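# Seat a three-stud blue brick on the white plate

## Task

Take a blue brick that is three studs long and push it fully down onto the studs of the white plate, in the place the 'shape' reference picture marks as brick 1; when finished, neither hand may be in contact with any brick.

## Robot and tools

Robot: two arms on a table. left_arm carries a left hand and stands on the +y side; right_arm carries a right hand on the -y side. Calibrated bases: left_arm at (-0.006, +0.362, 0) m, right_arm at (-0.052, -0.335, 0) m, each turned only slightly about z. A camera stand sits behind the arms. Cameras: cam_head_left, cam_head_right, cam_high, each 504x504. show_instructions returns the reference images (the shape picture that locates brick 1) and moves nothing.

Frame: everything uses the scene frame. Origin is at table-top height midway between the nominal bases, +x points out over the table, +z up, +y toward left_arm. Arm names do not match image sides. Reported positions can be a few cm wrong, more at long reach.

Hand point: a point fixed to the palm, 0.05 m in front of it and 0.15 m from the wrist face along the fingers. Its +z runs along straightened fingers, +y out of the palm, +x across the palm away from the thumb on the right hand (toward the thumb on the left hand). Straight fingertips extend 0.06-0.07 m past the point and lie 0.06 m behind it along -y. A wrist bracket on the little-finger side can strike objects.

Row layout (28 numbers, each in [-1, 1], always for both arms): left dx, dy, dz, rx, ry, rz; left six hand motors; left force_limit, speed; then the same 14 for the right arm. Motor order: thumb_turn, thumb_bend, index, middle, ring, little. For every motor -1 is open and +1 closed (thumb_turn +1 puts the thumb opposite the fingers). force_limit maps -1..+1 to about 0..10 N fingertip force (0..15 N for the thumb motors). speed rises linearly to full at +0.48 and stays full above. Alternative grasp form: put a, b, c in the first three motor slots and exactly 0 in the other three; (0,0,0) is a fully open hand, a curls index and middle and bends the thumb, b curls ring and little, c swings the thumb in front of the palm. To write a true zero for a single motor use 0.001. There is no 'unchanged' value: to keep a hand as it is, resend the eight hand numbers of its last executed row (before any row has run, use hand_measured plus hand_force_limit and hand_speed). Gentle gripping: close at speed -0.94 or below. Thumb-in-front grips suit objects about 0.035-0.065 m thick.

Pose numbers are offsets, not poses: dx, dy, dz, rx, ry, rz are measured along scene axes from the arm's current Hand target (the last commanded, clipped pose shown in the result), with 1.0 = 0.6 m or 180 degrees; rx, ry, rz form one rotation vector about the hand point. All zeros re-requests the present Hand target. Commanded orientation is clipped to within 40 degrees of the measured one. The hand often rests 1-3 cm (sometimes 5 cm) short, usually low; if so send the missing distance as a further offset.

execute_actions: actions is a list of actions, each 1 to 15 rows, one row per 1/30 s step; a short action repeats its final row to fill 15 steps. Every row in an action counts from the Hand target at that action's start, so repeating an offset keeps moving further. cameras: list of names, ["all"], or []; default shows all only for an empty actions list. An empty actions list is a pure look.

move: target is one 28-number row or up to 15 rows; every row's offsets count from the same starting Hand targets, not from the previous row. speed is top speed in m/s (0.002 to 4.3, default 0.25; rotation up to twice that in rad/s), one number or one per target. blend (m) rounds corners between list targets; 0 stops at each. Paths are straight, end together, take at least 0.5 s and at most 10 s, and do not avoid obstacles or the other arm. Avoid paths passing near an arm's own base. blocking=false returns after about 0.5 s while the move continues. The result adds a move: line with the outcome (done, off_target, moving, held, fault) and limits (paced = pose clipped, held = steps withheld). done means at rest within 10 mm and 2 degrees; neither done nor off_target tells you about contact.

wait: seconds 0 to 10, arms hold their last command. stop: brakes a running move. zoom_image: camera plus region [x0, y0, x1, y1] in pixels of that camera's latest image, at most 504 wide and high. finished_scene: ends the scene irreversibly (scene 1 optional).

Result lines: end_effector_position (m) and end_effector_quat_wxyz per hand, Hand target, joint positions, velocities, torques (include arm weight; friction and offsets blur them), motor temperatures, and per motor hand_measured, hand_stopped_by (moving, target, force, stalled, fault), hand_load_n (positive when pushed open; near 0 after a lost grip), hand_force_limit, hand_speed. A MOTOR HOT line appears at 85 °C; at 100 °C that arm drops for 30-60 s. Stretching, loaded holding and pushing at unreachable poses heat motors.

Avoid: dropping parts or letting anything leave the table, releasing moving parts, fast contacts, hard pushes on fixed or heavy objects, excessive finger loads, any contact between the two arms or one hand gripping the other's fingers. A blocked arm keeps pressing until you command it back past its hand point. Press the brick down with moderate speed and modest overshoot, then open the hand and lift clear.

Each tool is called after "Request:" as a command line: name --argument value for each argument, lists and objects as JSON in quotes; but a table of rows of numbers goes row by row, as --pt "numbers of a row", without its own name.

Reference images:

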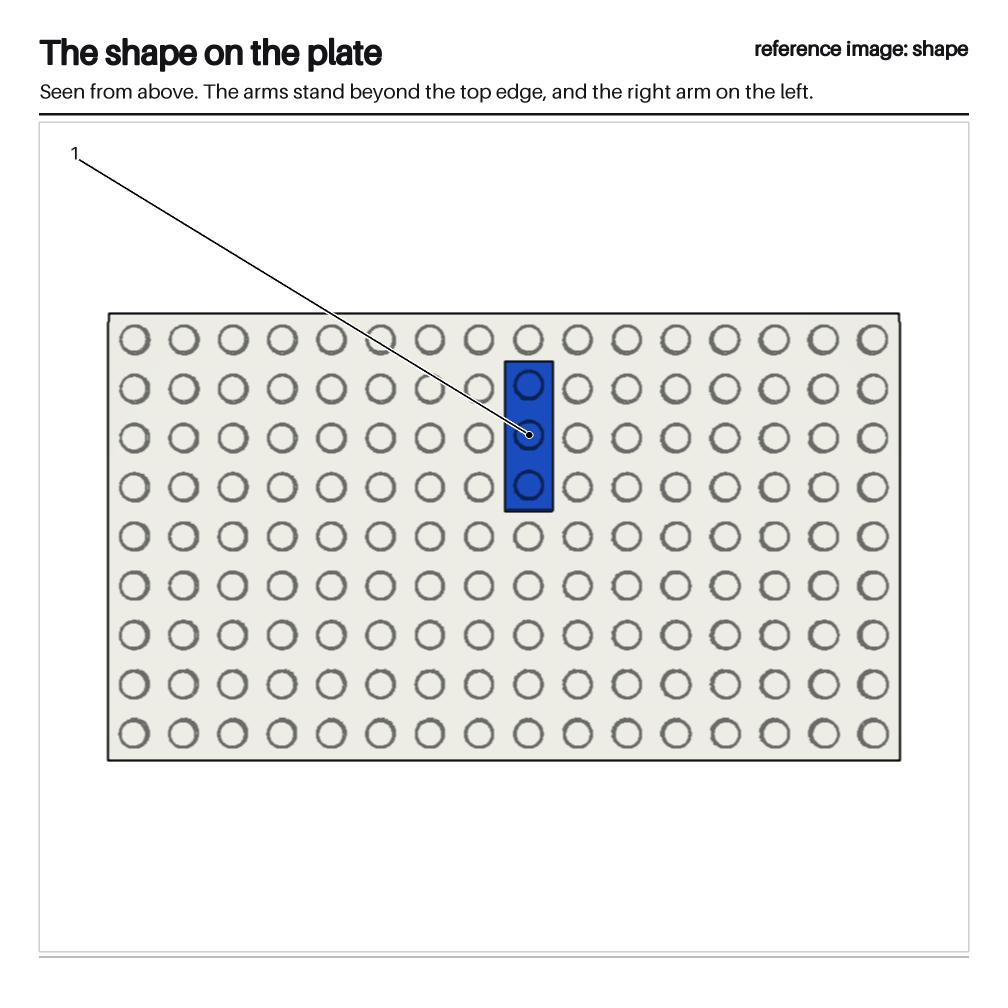

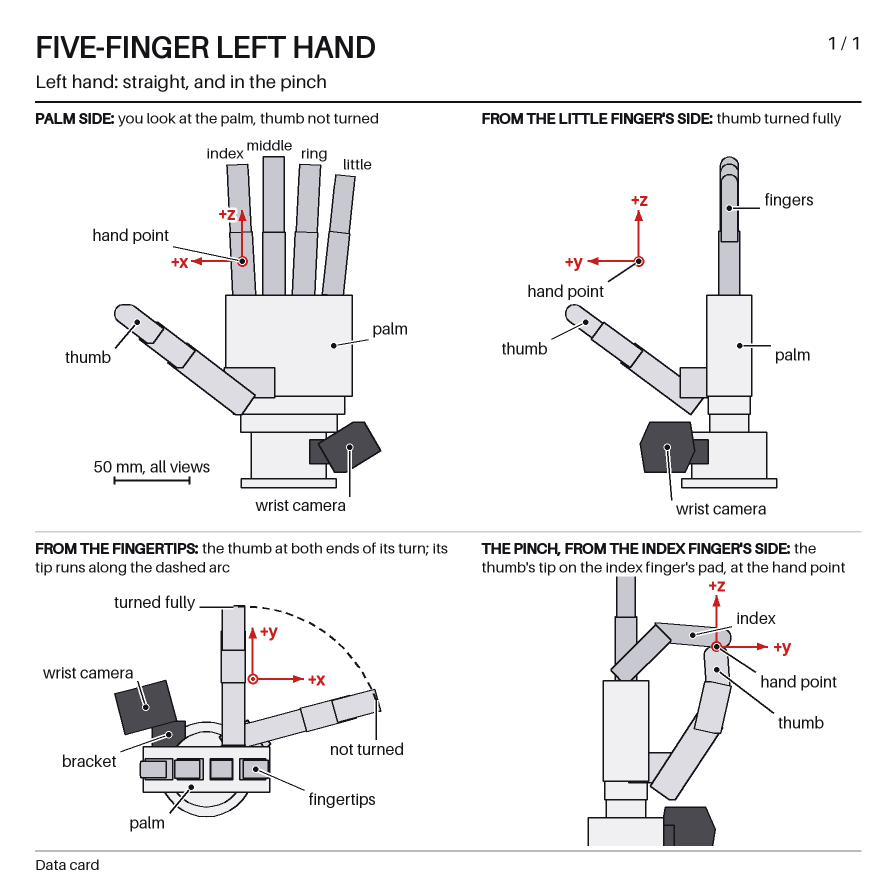

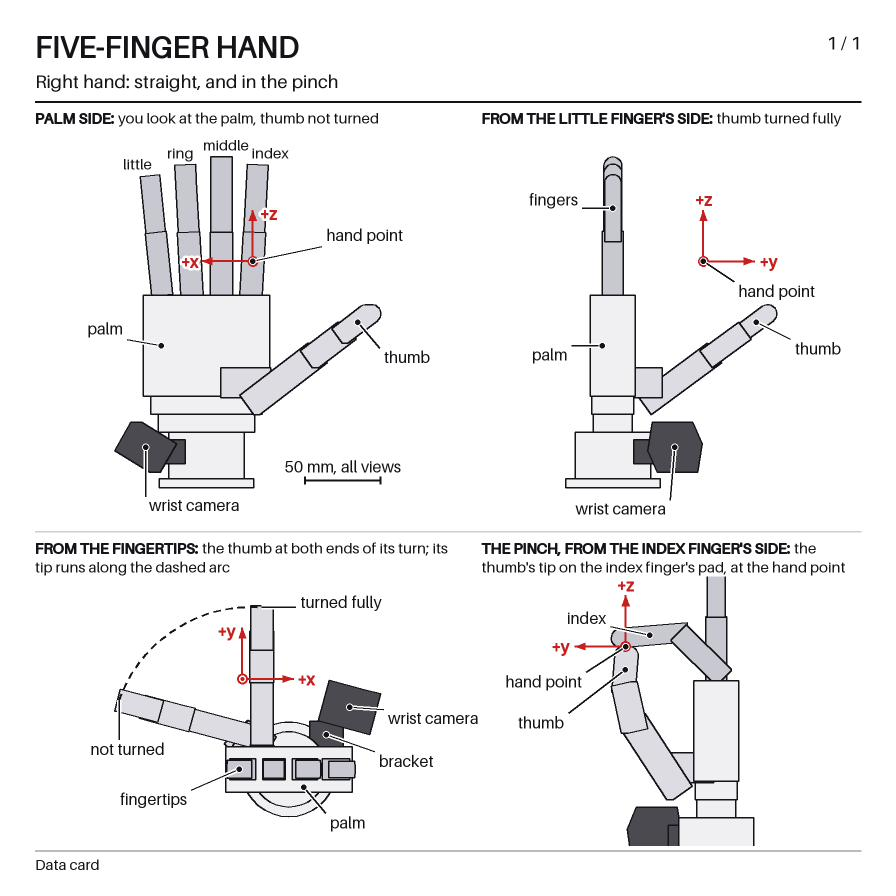

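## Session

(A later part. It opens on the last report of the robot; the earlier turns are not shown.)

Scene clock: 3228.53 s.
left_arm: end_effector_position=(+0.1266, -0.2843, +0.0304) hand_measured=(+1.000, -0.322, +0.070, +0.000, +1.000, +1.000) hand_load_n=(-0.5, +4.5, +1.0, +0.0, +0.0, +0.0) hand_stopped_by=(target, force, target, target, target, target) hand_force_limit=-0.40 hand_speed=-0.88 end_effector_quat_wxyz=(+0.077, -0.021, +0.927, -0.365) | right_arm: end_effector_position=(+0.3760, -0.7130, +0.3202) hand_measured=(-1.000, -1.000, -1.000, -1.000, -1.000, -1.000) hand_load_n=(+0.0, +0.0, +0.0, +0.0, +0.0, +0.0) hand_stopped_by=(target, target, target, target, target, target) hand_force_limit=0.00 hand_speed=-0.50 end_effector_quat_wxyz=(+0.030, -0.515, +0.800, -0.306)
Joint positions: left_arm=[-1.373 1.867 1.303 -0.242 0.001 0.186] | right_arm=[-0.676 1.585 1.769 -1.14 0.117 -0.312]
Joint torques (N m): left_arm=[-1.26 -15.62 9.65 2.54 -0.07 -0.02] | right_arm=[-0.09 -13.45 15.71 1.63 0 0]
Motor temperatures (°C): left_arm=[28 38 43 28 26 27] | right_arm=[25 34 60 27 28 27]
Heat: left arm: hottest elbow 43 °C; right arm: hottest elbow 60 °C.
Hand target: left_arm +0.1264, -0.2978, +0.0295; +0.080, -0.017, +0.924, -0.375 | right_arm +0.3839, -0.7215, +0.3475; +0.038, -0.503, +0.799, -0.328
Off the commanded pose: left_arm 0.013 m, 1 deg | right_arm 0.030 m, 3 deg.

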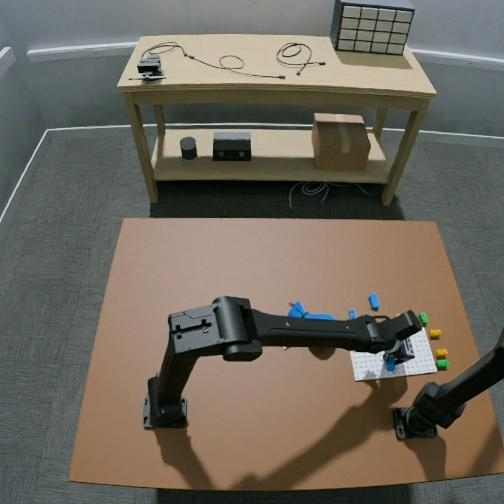

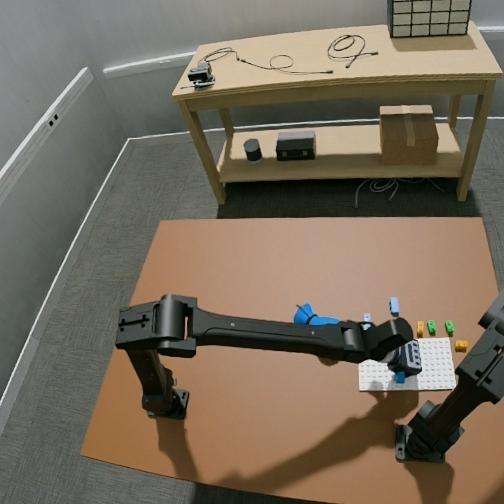

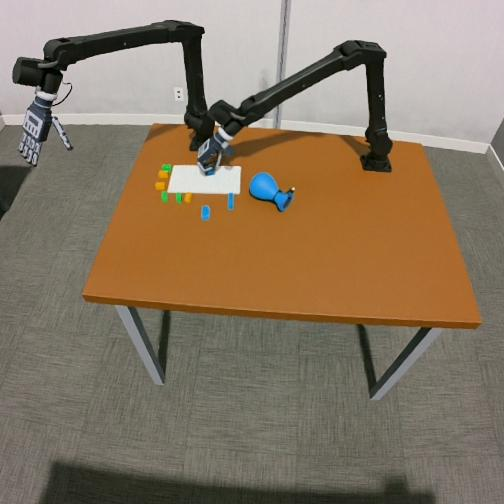

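Request:
execute_actions --actions '[[[0,0,0,0,0,0, 1,-0.7,0.07,0.0,1,1, -0.2,-0.6, 0,0,0,0,0,0, 0,0,0,0,0,0, 0,-0.5]],[[0,0,0,0,0,0, 1,-0.7,0.07,0.0,1,1, -0.2,-0.6, 0,0,0,0,0,0, 0,0,0,0,0,0, 0,-0.5]]]' --cameras '[]'

Request:
move --target '[0.0,0.004,0.0,-0.033,0,0, 1,-0.7,0.07,0.0,1,1, -0.2,-0.6, 0,0,0,0,0,0, 0,0,0,0,0,0, 0,-0.5]' --speed 0.05 --cameras '["all"]'

Request:
zoom_image --camera "cam_high" --region '[190, 150, 230, 190]'

Request:
zoom_image --camera "cam_head_right" --region '[380, 345, 420, 390]'

Request:
zoom_image --camera "cam_head_left" --region '[370, 335, 410, 380]'

Scene clock: 3250.93 s.
left_arm: end_effector_position=(+0.1267, -0.2844, +0.0303) hand_measured=(+1.000, -0.700, +0.070, +0.000, +1.000, +1.000) hand_load_n=(+0.0, +0.0, +0.0, -1.0, +0.0, +0.0) hand_stopped_by=(target, target, target, target, target, target) hand_force_limit=-0.20 hand_speed=-0.60 end_effector_quat_wxyz=(+0.077, -0.021, +0.927, -0.365) | right_arm: end_effector_position=(+0.3760, -0.7130, +0.3202) hand_measured=(-1.000, -1.000, -1.000, -1.000, -1.000, -1.000) hand_load_n=(-0.5, +0.0, +0.0, +0.0, +0.0, +0.0) hand_stopped_by=(target, target, target, target, target, target) hand_force_limit=0.00 hand_speed=-0.50 end_effector_quat_wxyz=(+0.030, -0.515, +0.800, -0.306)
Joint positions: left_arm=[-1.373 1.867 1.303 -0.241 0 0.186] | right_arm=[-0.676 1.585 1.769 -1.14 0.117 -0.312]
Joint torques (N m): left_arm=[-1.26 -15.62 9.63 2.5 -0.06 -0.02] | right_arm=[0.56 -13.39 15.71 1.51 -0.02 -0.02]
Motor temperatures (°C): left_arm=[28 38 43 28 26 27] | right_arm=[25 34 60 27 28 27]
Heat: left arm: hottest elbow 43 °C; right arm: hottest elbow 60 °C.
Hand target: left_arm +0.1264, -0.2977, +0.0294; +0.080, -0.017, +0.924, -0.374 | right_arm +0.3839, -0.7215, +0.3475; +0.038, -0.503, +0.799, -0.328
Off the commanded pose: left_arm 0.013 m, 1 deg | right_arm 0.030 m, 3 deg.
No camera images: "cameras" was empty.

Scene clock: 3252.47 s.
left_arm: end_effector_position=(+0.1256, -0.2947, +0.0284) hand_measured=(+1.000, -0.700, +0.070, +0.000, +1.000, +1.000) hand_load_n=(+0.0, +0.0, +0.0, -3.0, +0.0, +0.0) hand_stopped_by=(target, target, target, target, target, target) hand_force_limit=-0.20 hand_speed=-0.60 end_effector_quat_wxyz=(+0.080, -0.017, +0.906, -0.415) | right_arm: end_effector_position=(+0.3760, -0.7130, +0.3202) hand_measured=(-1.000, -1.000, -1.000, -1.000, -1.000, -1.000) hand_load_n=(+0.0, +0.0, +0.0, +0.0, +0.0, +0.0) hand_stopped_by=(target, target, target, target, target, target) hand_force_limit=0.00 hand_speed=-0.50 end_effector_quat_wxyz=(+0.030, -0.515, +0.800, -0.306)
Joint positions: left_arm=[-1.373 1.862 1.238 -0.073 0.018 0.186] | right_arm=[-0.676 1.585 1.769 -1.14 0.117 -0.312]
Joint torques (N m): left_arm=[-0.5 -17.55 7.17 2.63 0.12 -0.12] | right_arm=[0.32 -13.74 15.71 1.48 -0.03 -0.01]
Motor temperatures (°C): left_arm=[28 38 43 28 26 27] | right_arm=[25 34 60 27 28 27]
Heat: left arm: hottest elbow 43 °C; right arm: hottest elbow 60 °C.
Hand target: left_arm +0.1264, -0.2954, +0.0295; +0.079, -0.021, +0.903, -0.422 | right_arm +0.3839, -0.7215, +0.3475; +0.038, -0.503, +0.799, -0.328
Off the commanded pose: left_arm 0.001 m, 1 deg | right_arm 0.030 m, 3 deg.
move: off_target (right_arm)

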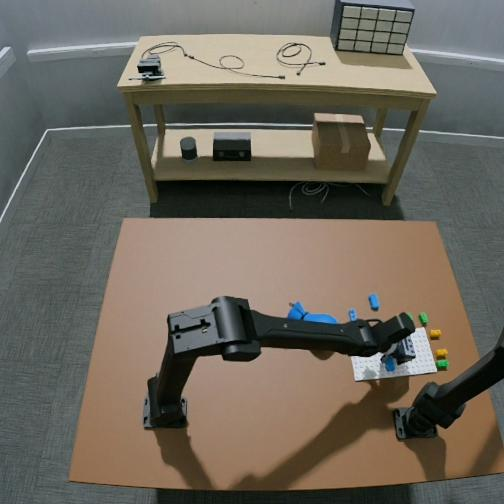

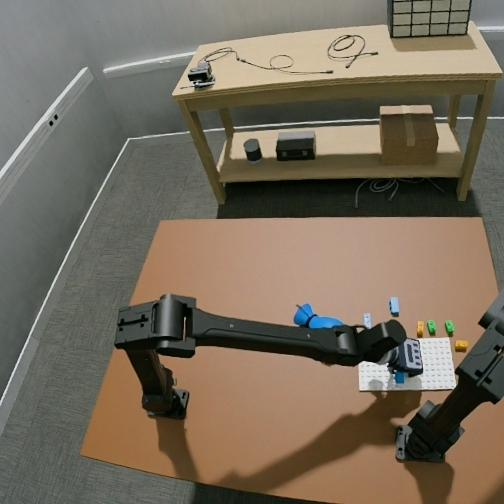

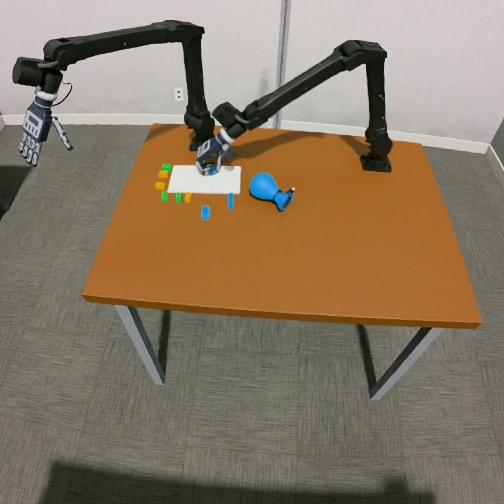

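Scaled by 12.600.

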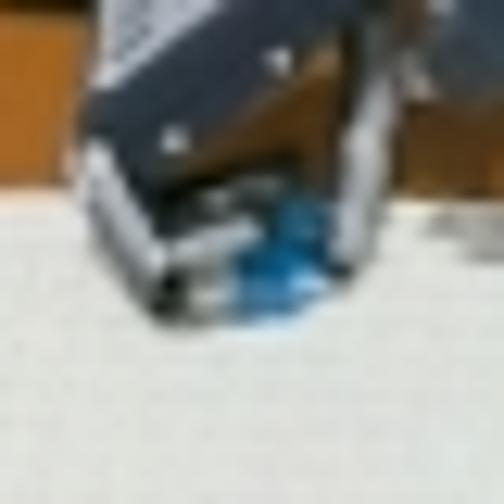

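Scaled by 11.200.

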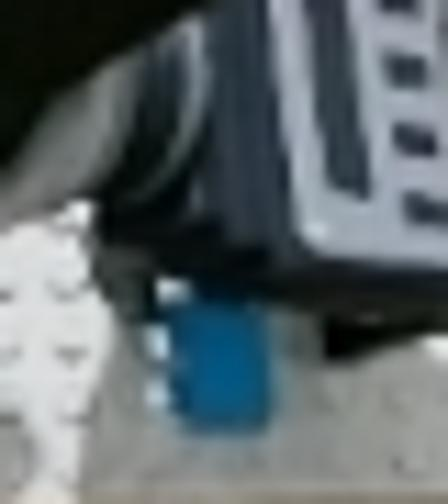

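Scaled by 11.200.

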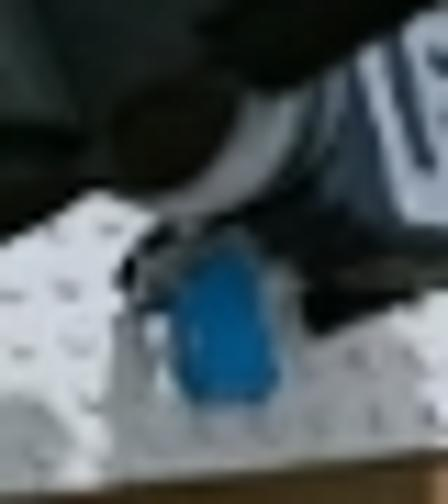

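Request:
move --pt "0.0 -0.015 0.085 0 0 0 1 -0.75 0.07 0.02 1 1 -0.2 -0.6 0 0 0 0 0 0 0 0 0 0 0 0 0 -0.5" --pt "-0.008 0.007 0.035 0 0 0 1 -0.75 0.07 0.02 1 1 -0.2 -0.6 0 0 0 0 0 0 0 0 0 0 0 0 0 -0.5" --pt "-0.008 0.0075 -0.005 0 0 0 1 -0.75 0.07 0.02 1 1 -0.2 -0.6 0 0 0 0 0 0 0 0 0 0 0 0 0 -0.5" --speed '[0.08,0.06,0.04]' --cameras '["all"]'

Request:
zoom_image --camera "cam_high" --region '[190, 150, 230, 190]'

Request:
zoom_image --camera "cam_head_right" --region '[380, 345, 420, 390]'

Request:
zoom_image --camera "cam_head_left" --region '[370, 335, 410, 380]'

Scene clock: 3264.70 s.
left_arm: end_effector_position=(+0.1238, -0.2869, +0.0316) hand_measured=(+1.000, -0.750, +0.070, +0.020, +1.000, +1.000) hand_load_n=(+0.0, +0.0, +0.0, +0.0, +0.0, +0.0) hand_stopped_by=(target, target, target, target, target, target) hand_force_limit=-0.20 hand_speed=-0.60 end_effector_quat_wxyz=(+0.080, -0.017, +0.905, -0.418) | right_arm: end_effector_position=(+0.3760, -0.7130, +0.3202) hand_measured=(-1.000, -1.000, -1.000, -1.000, -1.000, -1.000) hand_load_n=(+0.0, +0.0, +0.0, +0.0, +0.0, +0.0) hand_stopped_by=(target, target, target, target, target, target) hand_force_limit=0.00 hand_speed=-0.50 end_effector_quat_wxyz=(+0.030, -0.515, +0.800, -0.306)
Joint positions: left_arm=[-1.373 1.839 1.209 -0.062 0.018 0.186] | right_arm=[-0.676 1.585 1.769 -1.14 0.117 -0.312]
Joint torques (N m): left_arm=[-1.08 -15.79 7.69 2.78 -0.07 -0.15] | right_arm=[0.26 -13.45 15.73 1.47 -0.03 0]
Motor temperatures (°C): left_arm=[28 38 43 28 26 27] | right_arm=[25 34 60 27 28 27]
Heat: left arm: hottest elbow 43 °C; right arm: hottest elbow 60 °C.
Hand target: left_arm +0.1216, -0.2908, +0.0266; +0.079, -0.021, +0.903, -0.422 | right_arm +0.3839, -0.7215, +0.3475; +0.038, -0.503, +0.799, -0.328
Off the commanded pose: left_arm 0.007 m, 1 deg | right_arm 0.030 m, 3 deg.
move: off_target (right_arm)

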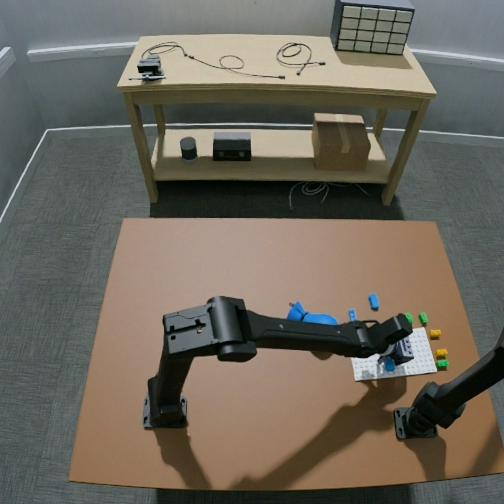

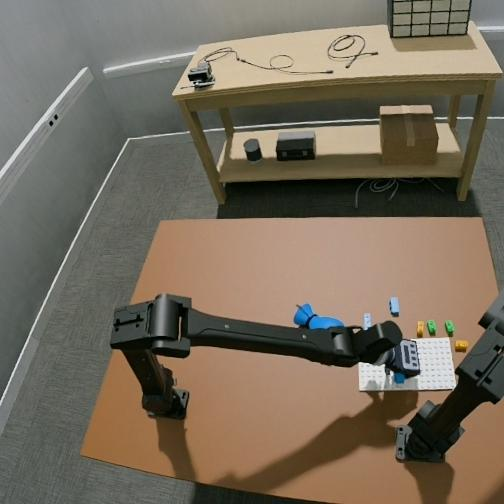

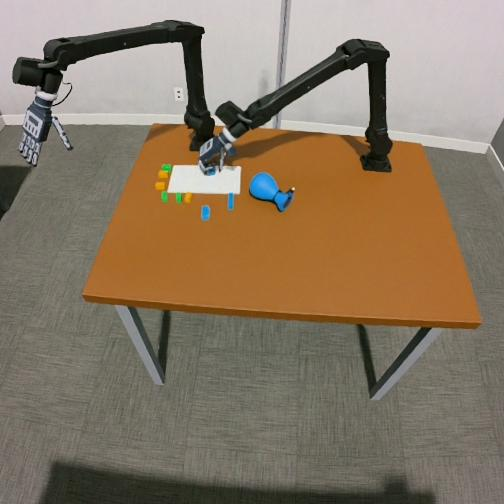

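Scaled by 12.600.

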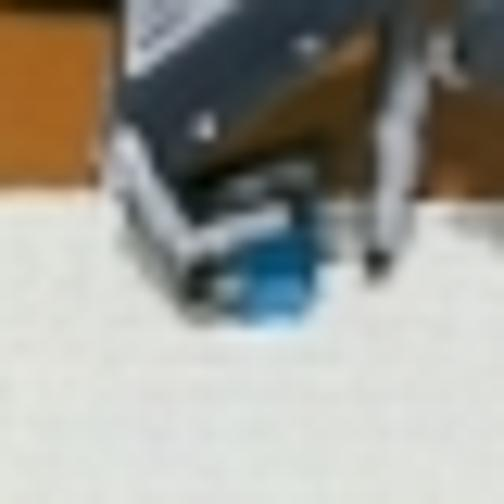

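Scaled by 11.200.

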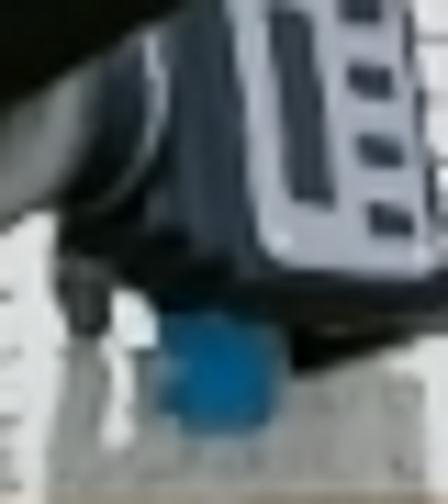

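Scaled by 11.200.

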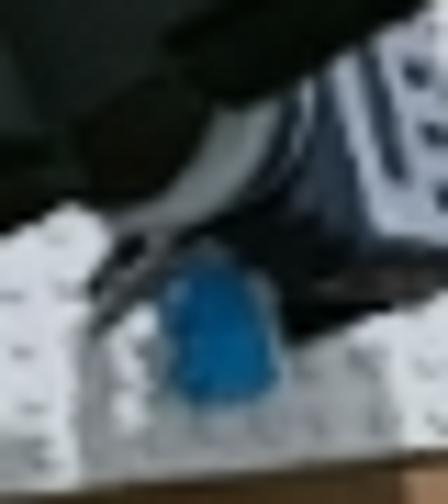

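Request:
execute_actions --actions '[[[0,0,0,0,0,0, 1,-0.1,0.07,0.02,1,1, -0.6,-0.85, 0,0,0,0,0,0, 0,0,0,0,0,0, 0,-0.5]],[[0,0,0,0,0,0, 1,-0.1,0.07,0.02,1,1, -0.6,-0.85, 0,0,0,0,0,0, 0,0,0,0,0,0, 0,-0.5]],[[0,0,0,0,0,0, 1,-0.1,0.07,0.02,1,1, -0.6,-0.85, 0,0,0,0,0,0, 0,0,0,0,0,0, 0,-0.5]],[[0,0,0,0,0,0, 1,-0.1,0.07,0.02,1,1, -0.6,-0.85, 0,0,0,0,0,0, 0,0,0,0,0,0, 0,-0.5]]]' --cameras '["all"]'

Request:
zoom_image --camera "cam_high" --region '[195, 155, 225, 185]'

Request:
zoom_image --camera "cam_head_right" --region '[390, 360, 415, 390]'

Request:
zoom_image --camera "cam_head_left" --region '[380, 350, 405, 380]'

Scene clock: 3275.20 s.
left_arm: end_effector_position=(+0.1237, -0.2871, +0.0317) hand_measured=(+1.000, -0.100, +0.070, +0.020, +1.000, +1.000) hand_load_n=(+0.0, +0.0, +0.0, +0.0, +0.0, +0.5) hand_stopped_by=(target, target, target, target, target, target) hand_force_limit=-0.60 hand_speed=-0.85 end_effector_quat_wxyz=(+0.080, -0.018, +0.905, -0.418) | right_arm: end_effector_position=(+0.3760, -0.7130, +0.3202) hand_measured=(-1.000, -1.000, -1.000, -1.000, -1.000, -1.000) hand_load_n=(+0.0, +0.0, +0.0, +0.0, +0.0, +0.0) hand_stopped_by=(target, target, target, target, target, target) hand_force_limit=0.00 hand_speed=-0.50 end_effector_quat_wxyz=(+0.030, -0.515, +0.800, -0.306)
Joint positions: left_arm=[-1.373 1.839 1.209 -0.061 0.018 0.185] | right_arm=[-0.676 1.585 1.769 -1.14 0.117 -0.312]
Joint torques (N m): left_arm=[-1.08 -15.79 7.69 2.76 -0.06 -0.15] | right_arm=[0.15 -13.57 15.75 1.48 -0.05 -0.03]
Motor temperatures (°C): left_arm=[28 38 43 28 26 27] | right_arm=[25 34 60 27 28 27]
Heat: left arm: hottest elbow 43 °C; right arm: hottest elbow 60 °C.
Hand target: left_arm +0.1216, -0.2909, +0.0266; +0.079, -0.021, +0.903, -0.422 | right_arm +0.3839, -0.7215, +0.3475; +0.038, -0.503, +0.799, -0.328
Off the commanded pose: left_arm 0.007 m, 1 deg | right_arm 0.030 m, 3 deg.

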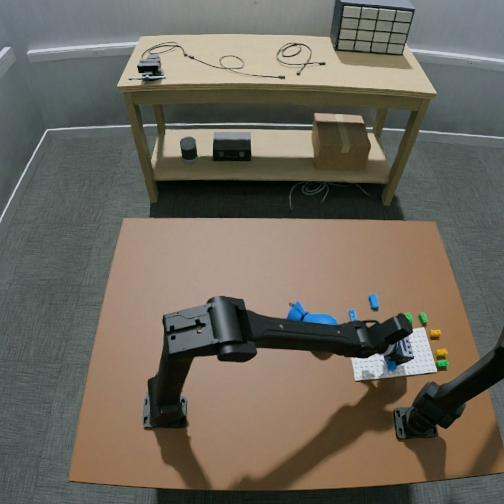

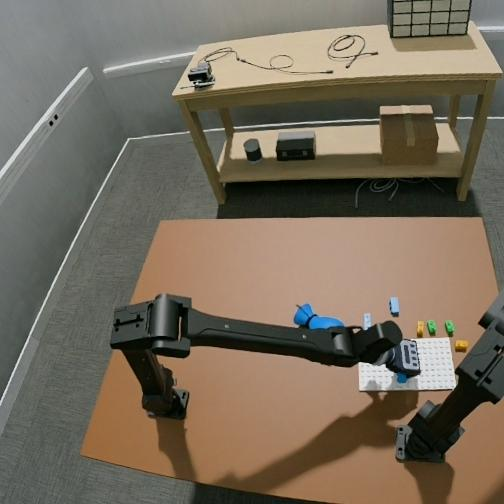

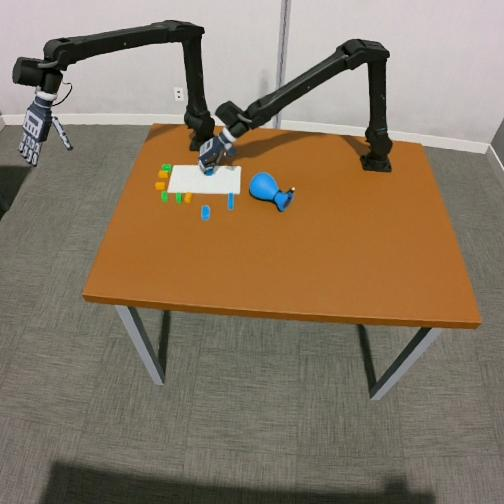

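Scaled by 16.800.

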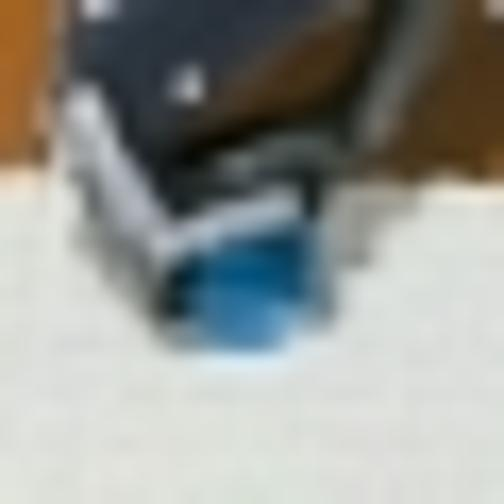

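Scaled by 16.800.

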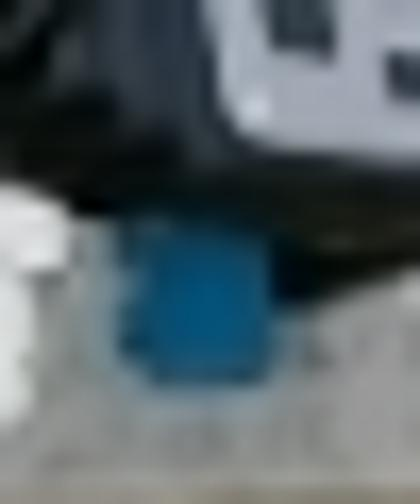

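Scaled by 16.800.

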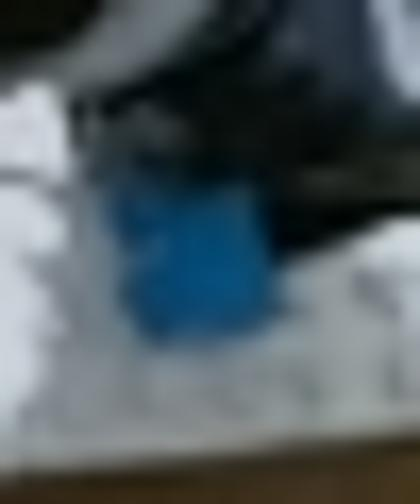

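Request:
execute_actions --actions '[[[0,0,0,0,0,0, 1,-0.9,0.07,0.02,1,1, -0.2,-0.5, 0,0,0,0,0,0, 0,0,0,0,0,0, 0,-0.5]]]' --cameras '[]'

Request:
move --pt "0.0 -0.015 0.1 0 0 0 1 -0.9 0.07 0.02 1 1 -0.2 -0.5 0 0 0 0 0 0 0 0 0 0 0 0 0 -0.5" --pt "0.0 0.018 0.07 0 0 0 1 -0.9 0.0 -0.05 1 1 -0.2 -0.5 0 0 0 0 0 0 0 0 0 0 0 0 0 -0.5" --speed '[0.08,0.06]' --cameras '["all"]'

Request:
zoom_image --camera "cam_high" --region '[190, 150, 230, 190]'

Request:
zoom_image --camera "cam_head_right" --region '[380, 345, 420, 390]'

Request:
zoom_image --camera "cam_head_left" --region '[370, 335, 410, 380]'

Scene clock: 3347.40 s.
left_arm: end_effector_position=(+0.1239, -0.2886, +0.0318) hand_measured=(+1.000, -0.900, +0.070, +0.020, +1.000, +1.000) hand_load_n=(+0.0, +0.0, +0.0, +0.0, +0.5, +0.0) hand_stopped_by=(target, target, target, target, target, target) hand_force_limit=-0.20 hand_speed=-0.50 end_effector_quat_wxyz=(+0.080, -0.020, +0.903, -0.421) | right_arm: end_effector_position=(+0.3760, -0.7130, +0.3202) hand_measured=(-1.000, -1.000, -1.000, -1.000, -1.000, -1.000) hand_load_n=(+0.0, +0.0, +0.0, +0.0, +0.0, +0.0) hand_stopped_by=(target, target, target, target, target, target) hand_force_limit=0.00 hand_speed=-0.50 end_effector_quat_wxyz=(+0.030, -0.515, +0.800, -0.306)
Joint positions: left_arm=[-1.373 1.84 1.207 -0.051 0.018 0.18] | right_arm=[-0.676 1.585 1.769 -1.14 0.117 -0.312]
Joint torques (N m): left_arm=[-1.08 -15.91 7.77 2.3 -0.06 -0.11] | right_arm=[0.03 -13.8 15.58 1.42 -0.01 0]
Motor temperatures (°C): left_arm=[28 37 42 28 26 27] | right_arm=[25 34 60 27 28 27]
Heat: left arm: hottest elbow 42 °C; right arm: hottest elbow 60 °C.
Hand target: left_arm +0.1216, -0.2908, +0.0265; +0.079, -0.021, +0.903, -0.422 | right_arm +0.3839, -0.7215, +0.3475; +0.038, -0.503, +0.799, -0.328
Off the commanded pose: left_arm 0.006 m, 0 deg | right_arm 0.030 m, 3 deg.
No camera images: "cameras" was empty.

Scene clock: 3350.13 s.
left_arm: end_effector_position=(+0.1208, -0.2748, +0.0541) hand_measured=(+1.000, -0.900, +0.000, -0.050, +1.000, +1.000) hand_load_n=(+0.0, +0.0, +0.0, +0.0, +0.5, +0.0) hand_stopped_by=(target, target, target, target, target, target) hand_force_limit=-0.20 hand_speed=-0.50 end_effector_quat_wxyz=(+0.077, -0.020, +0.911, -0.404) | right_arm: end_effector_position=(+0.3760, -0.7130, +0.3202) hand_measured=(-1.000, -1.000, -1.000, -1.000, -1.000, -1.000) hand_load_n=(+0.0, +0.0, +0.0, +0.0, +0.0, +0.0) hand_stopped_by=(target, target, target, target, target, target) hand_force_limit=0.00 hand_speed=-0.50 end_effector_quat_wxyz=(+0.030, -0.515, +0.800, -0.306)
Joint positions: left_arm=[-1.373 1.786 1.216 -0.153 0.016 0.18] | right_arm=[-0.676 1.585 1.769 -1.14 0.117 -0.312]
Joint torques (N m): left_arm=[-0.73 -18.14 7.83 2.74 0.11 -0.08] | right_arm=[0.15 -13.57 15.76 1.54 -0.03 -0.01]
Motor temperatures (°C): left_arm=[28 37 42 28 26 27] | right_arm=[25 34 60 27 28 27]
Heat: left arm: hottest elbow 42 °C; right arm: hottest elbow 60 °C.
Hand target: left_arm +0.1216, -0.2801, +0.0686; +0.079, -0.021, +0.903, -0.422 | right_arm +0.3839, -0.7215, +0.3475; +0.038, -0.503, +0.799, -0.328
Off the commanded pose: left_arm 0.015 m, 2 deg | right_arm 0.030 m, 3 deg.
move: off_target (left_arm, right_arm); target 2's new numbers were sent with left_arm's hand 0.015 m and 2 deg from that target

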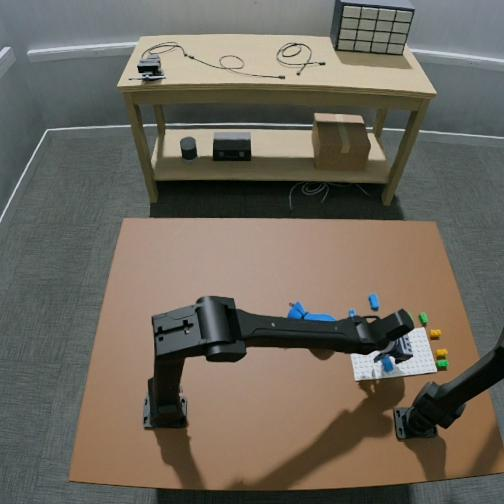

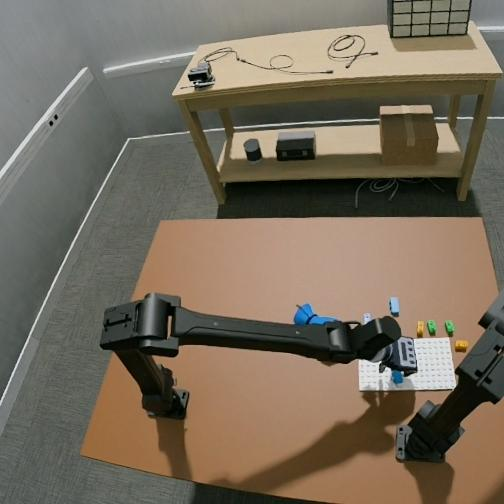

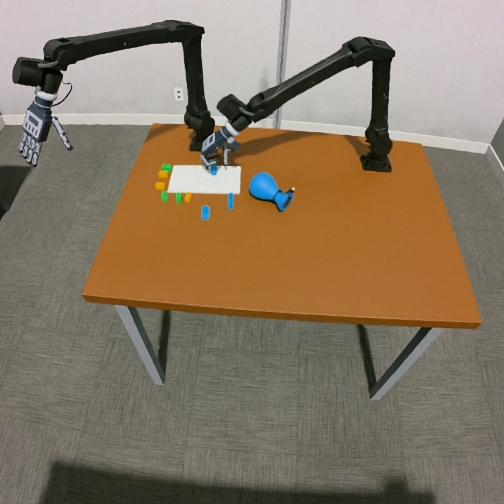

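Scaled by 12.600.

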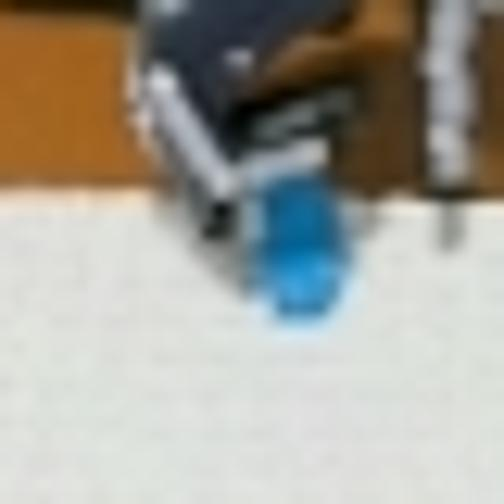

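Scaled by 11.200.

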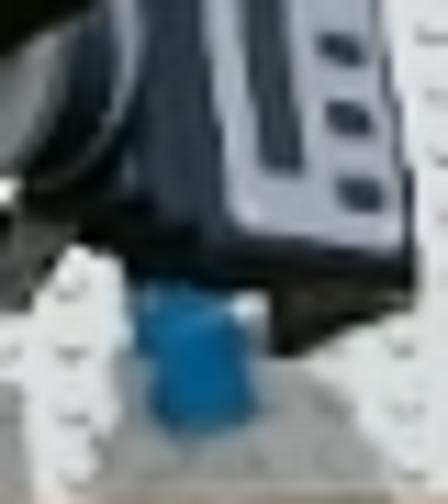

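Scaled by 11.200.

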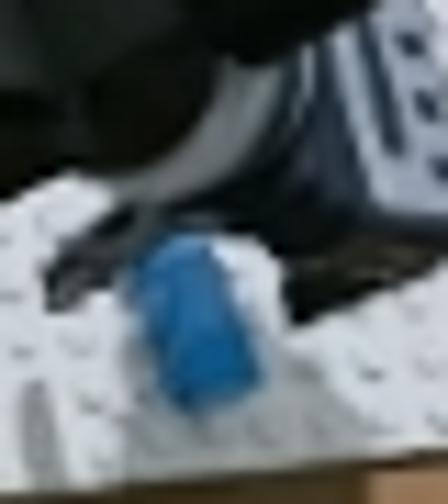

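Request:
execute_actions --actions '[]'

Scene clock: 3373.67 s.
left_arm: end_effector_position=(+0.1208, -0.2748, +0.0541) hand_measured=(+1.000, -0.900, +0.000, -0.050, +1.000, +1.000) hand_load_n=(+0.0, +0.0, +0.0, +0.0, +0.0, +0.0) hand_stopped_by=(target, target, target, target, target, target) hand_force_limit=-0.20 hand_speed=-0.50 end_effector_quat_wxyz=(+0.077, -0.020, +0.911, -0.404) | right_arm: end_effector_position=(+0.3760, -0.7130, +0.3202) hand_measured=(-1.000, -1.000, -1.000, -1.000, -1.000, -1.000) hand_load_n=(+0.0, +0.0, +0.0, +0.0, +0.5, +0.0) hand_stopped_by=(target, target, target, target, target, target) hand_force_limit=0.00 hand_speed=-0.50 end_effector_quat_wxyz=(+0.030, -0.515, +0.800, -0.306)
Joint positions: left_arm=[-1.373 1.786 1.216 -0.153 0.016 0.18] | right_arm=[-0.676 1.585 1.769 -1.14 0.117 -0.312]
Joint velocities: within noise
Joint torques (N m): left_arm=[-0.73 -18.08 7.83 2.74 0.11 -0.08] | right_arm=[0.09 -13.86 15.64 1.51 -0.01 -0.03]
Motor temperatures (°C): left_arm=[28 38 43 28 26 27] | right_arm=[25 34 60 27 28 27]
Heat: left arm: hottest elbow 43 °C; right arm: hottest elbow 60 °C.
Hand target: left_arm +0.1216, -0.2801, +0.0686; +0.079, -0.021, +0.903, -0.422 | right_arm +0.3839, -0.7215, +0.3475; +0.038, -0.503, +0.799, -0.328
Off the commanded pose: left_arm 0.015 m, 2 deg | right_arm 0.030 m, 3 deg.

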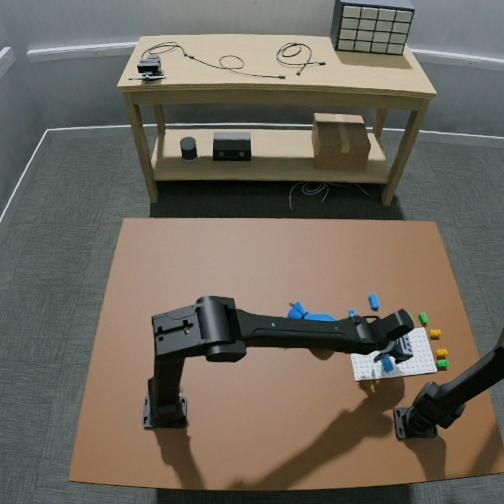

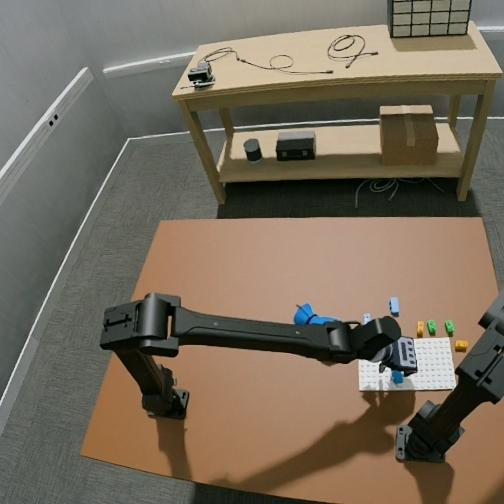

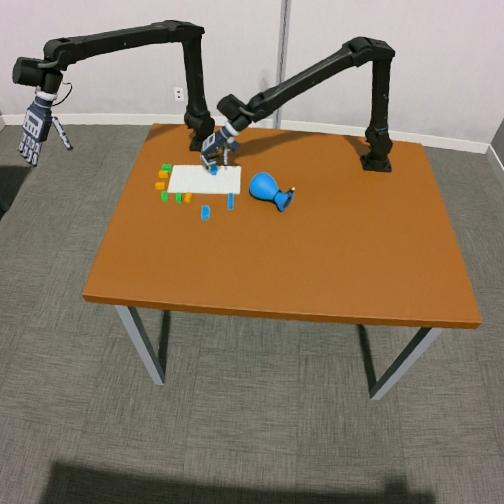

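Request:
zoom_image --camera "cam_head_right" --region '[375, 340, 425, 395]'

Request:
zoom_image --camera "cam_high" --region '[185, 145, 235, 195]'

Request:
zoom_image --camera "cam_head_left" --region '[360, 335, 420, 395]'

Scaled by 9.164.

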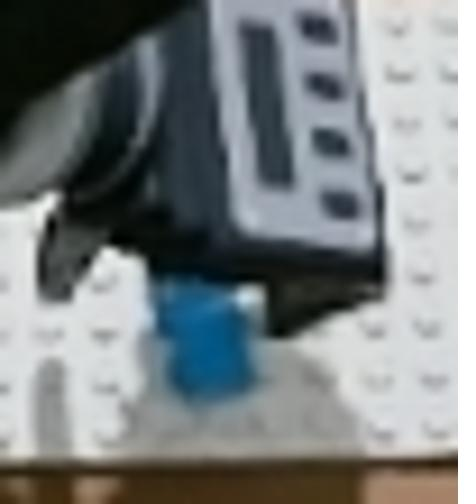

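Scaled by 10.080.

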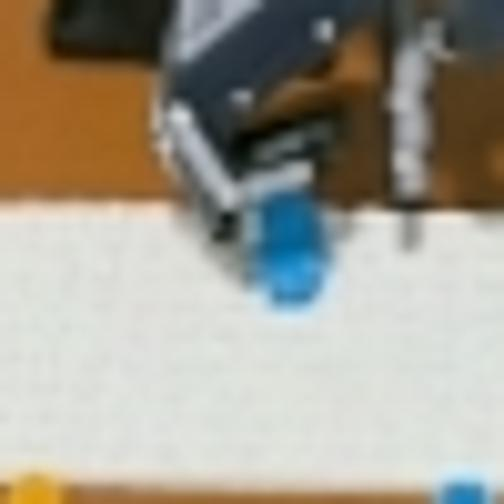

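Scaled by 8.400.

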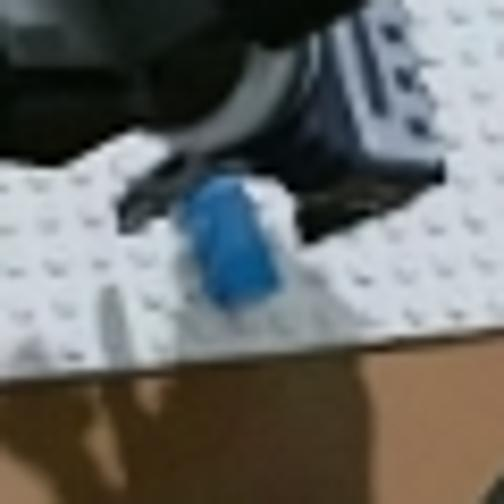

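Request:
move --target '[0, 0.0302, -0.0143, 0, 0, 0, 1, -0.9, 0, -0.05, 1, 1, -0.2, -0.5, 0,0,0,0,0,0, 0,0,0,0,0,0, 0,-0.5]' --speed 0.06 --cameras '["cam_head_right"]'

Request:
zoom_image --camera "cam_head_right" --region '[375, 345, 425, 395]'

Scene clock: 3409.80 s.
left_arm: end_effector_position=(+0.1158, -0.2586, +0.0465) hand_measured=(+1.000, -0.900, +0.000, -0.050, +1.000, +1.000) hand_load_n=(+0.0, +0.0, +0.0, +0.0, +0.0, +0.0) hand_stopped_by=(target, target, target, target, target, target) hand_force_limit=-0.20 hand_speed=-0.50 end_effector_quat_wxyz=(+0.074, -0.019, +0.911, -0.406) | right_arm: end_effector_position=(+0.3760, -0.7130, +0.3202) hand_measured=(-1.000, -1.000, -1.000, -1.000, -1.000, -1.000) hand_load_n=(+0.5, +0.0, +0.0, +0.0, +0.0, +0.0) hand_stopped_by=(target, target, target, target, target, target) hand_force_limit=0.00 hand_speed=-0.50 end_effector_quat_wxyz=(+0.030, -0.515, +0.800, -0.306)
Joint positions: left_arm=[-1.373 1.759 1.152 -0.114 0.022 0.18] | right_arm=[-0.676 1.585 1.769 -1.14 0.117 -0.312]
Joint torques (N m): left_arm=[-0.03 -17.44 7.57 2.66 0.12 -0.04] | right_arm=[-0.09 -13.33 15.62 1.61 -0.01 -0.01]
Motor temperatures (°C): left_arm=[28 39 43 28 26 27] | right_arm=[25 34 60 27 28 27]
Heat: left arm: hottest elbow 43 °C; right arm: hottest elbow 60 °C.
Hand target: left_arm +0.1216, -0.2618, +0.0598; +0.079, -0.021, +0.903, -0.422 | right_arm +0.3839, -0.7215, +0.3475; +0.038, -0.503, +0.799, -0.328
Off the commanded pose: left_arm 0.015 m, 2 deg | right_arm 0.030 m, 3 deg.
move: off_target (left_arm, right_arm)
Images, in order (width x height): cam_head_right 504x504.

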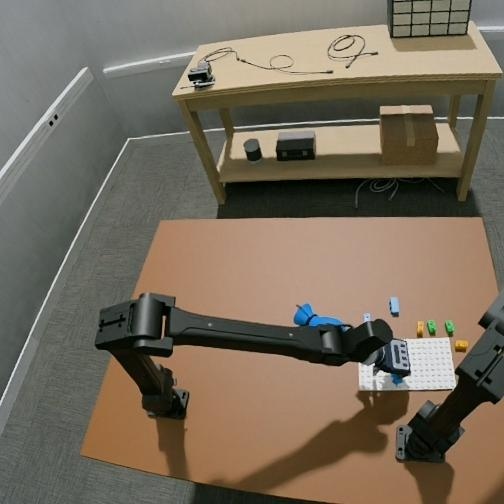

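Scaled by 10.080.

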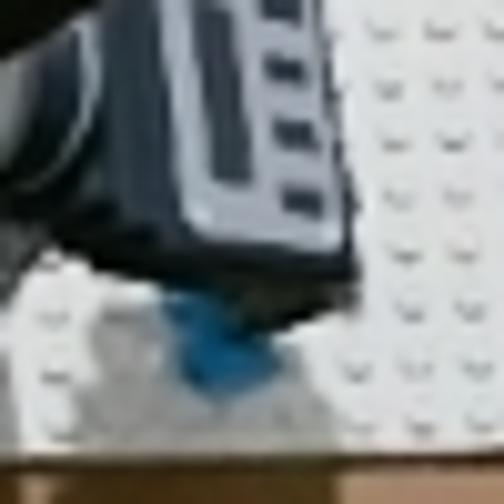

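Request:
move --target '[0.0067, -0.012, -0.033, 0, 0, 0, 1, -0.9, 0, -0.05, 1, 1, -0.2, -0.5, 0,0,0,0,0,0, 0,0,0,0,0,0, 0,-0.5]' --speed 0.04 --cameras '["cam_head_right"]'

Request:
zoom_image --camera "cam_head_right" --region '[375, 345, 425, 395]'

Scene clock: 3415.37 s.
left_arm: end_effector_position=(+0.1172, -0.2663, +0.0440) hand_measured=(+1.000, -0.900, +0.000, -0.050, +1.000, +1.000) hand_load_n=(+0.0, +0.0, +0.0, +0.0, +0.0, +0.0) hand_stopped_by=(target, target, target, target, target, target) hand_force_limit=-0.20 hand_speed=-0.50 end_effector_quat_wxyz=(+0.076, -0.018, +0.905, -0.418) | right_arm: end_effector_position=(+0.3760, -0.7130, +0.3202) hand_measured=(-1.000, -1.000, -1.000, -1.000, -1.000, -1.000) hand_load_n=(+0.0, +0.0, +0.0, +0.0, +0.0, +0.0) hand_stopped_by=(target, target, target, target, target, target) hand_force_limit=0.00 hand_speed=-0.50 end_effector_quat_wxyz=(+0.030, -0.515, +0.800, -0.306)
Joint positions: left_arm=[-1.373 1.774 1.152 -0.073 0.026 0.18] | right_arm=[-0.676 1.585 1.769 -1.14 0.117 -0.312]
Joint torques (N m): left_arm=[0.38 -14.86 7.91 2.77 0.12 -0.01] | right_arm=[0.5 -13.68 15.69 1.57 -0.01 -0.04]
Motor temperatures (°C): left_arm=[28 39 42 28 26 27] | right_arm=[25 34 60 27 28 27]
Heat: left arm: hottest elbow 42 °C; right arm: hottest elbow 60 °C.
Hand target: left_arm +0.1257, -0.2691, +0.0401; +0.079, -0.021, +0.903, -0.422 | right_arm +0.3839, -0.7215, +0.3475; +0.038, -0.503, +0.799, -0.328
Off the commanded pose: left_arm 0.010 m, 1 deg | right_arm 0.030 m, 3 deg.
move: off_target (right_arm)
Images, in order (width x height): cam_head_right 504x504.

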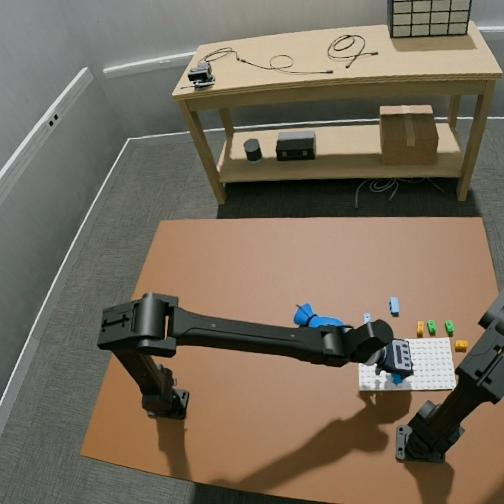

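Scaled by 10.080.

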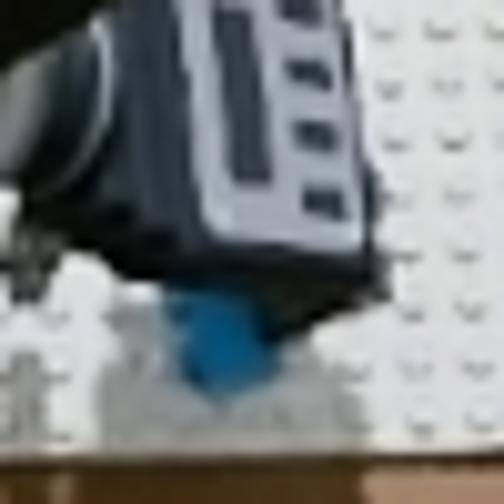

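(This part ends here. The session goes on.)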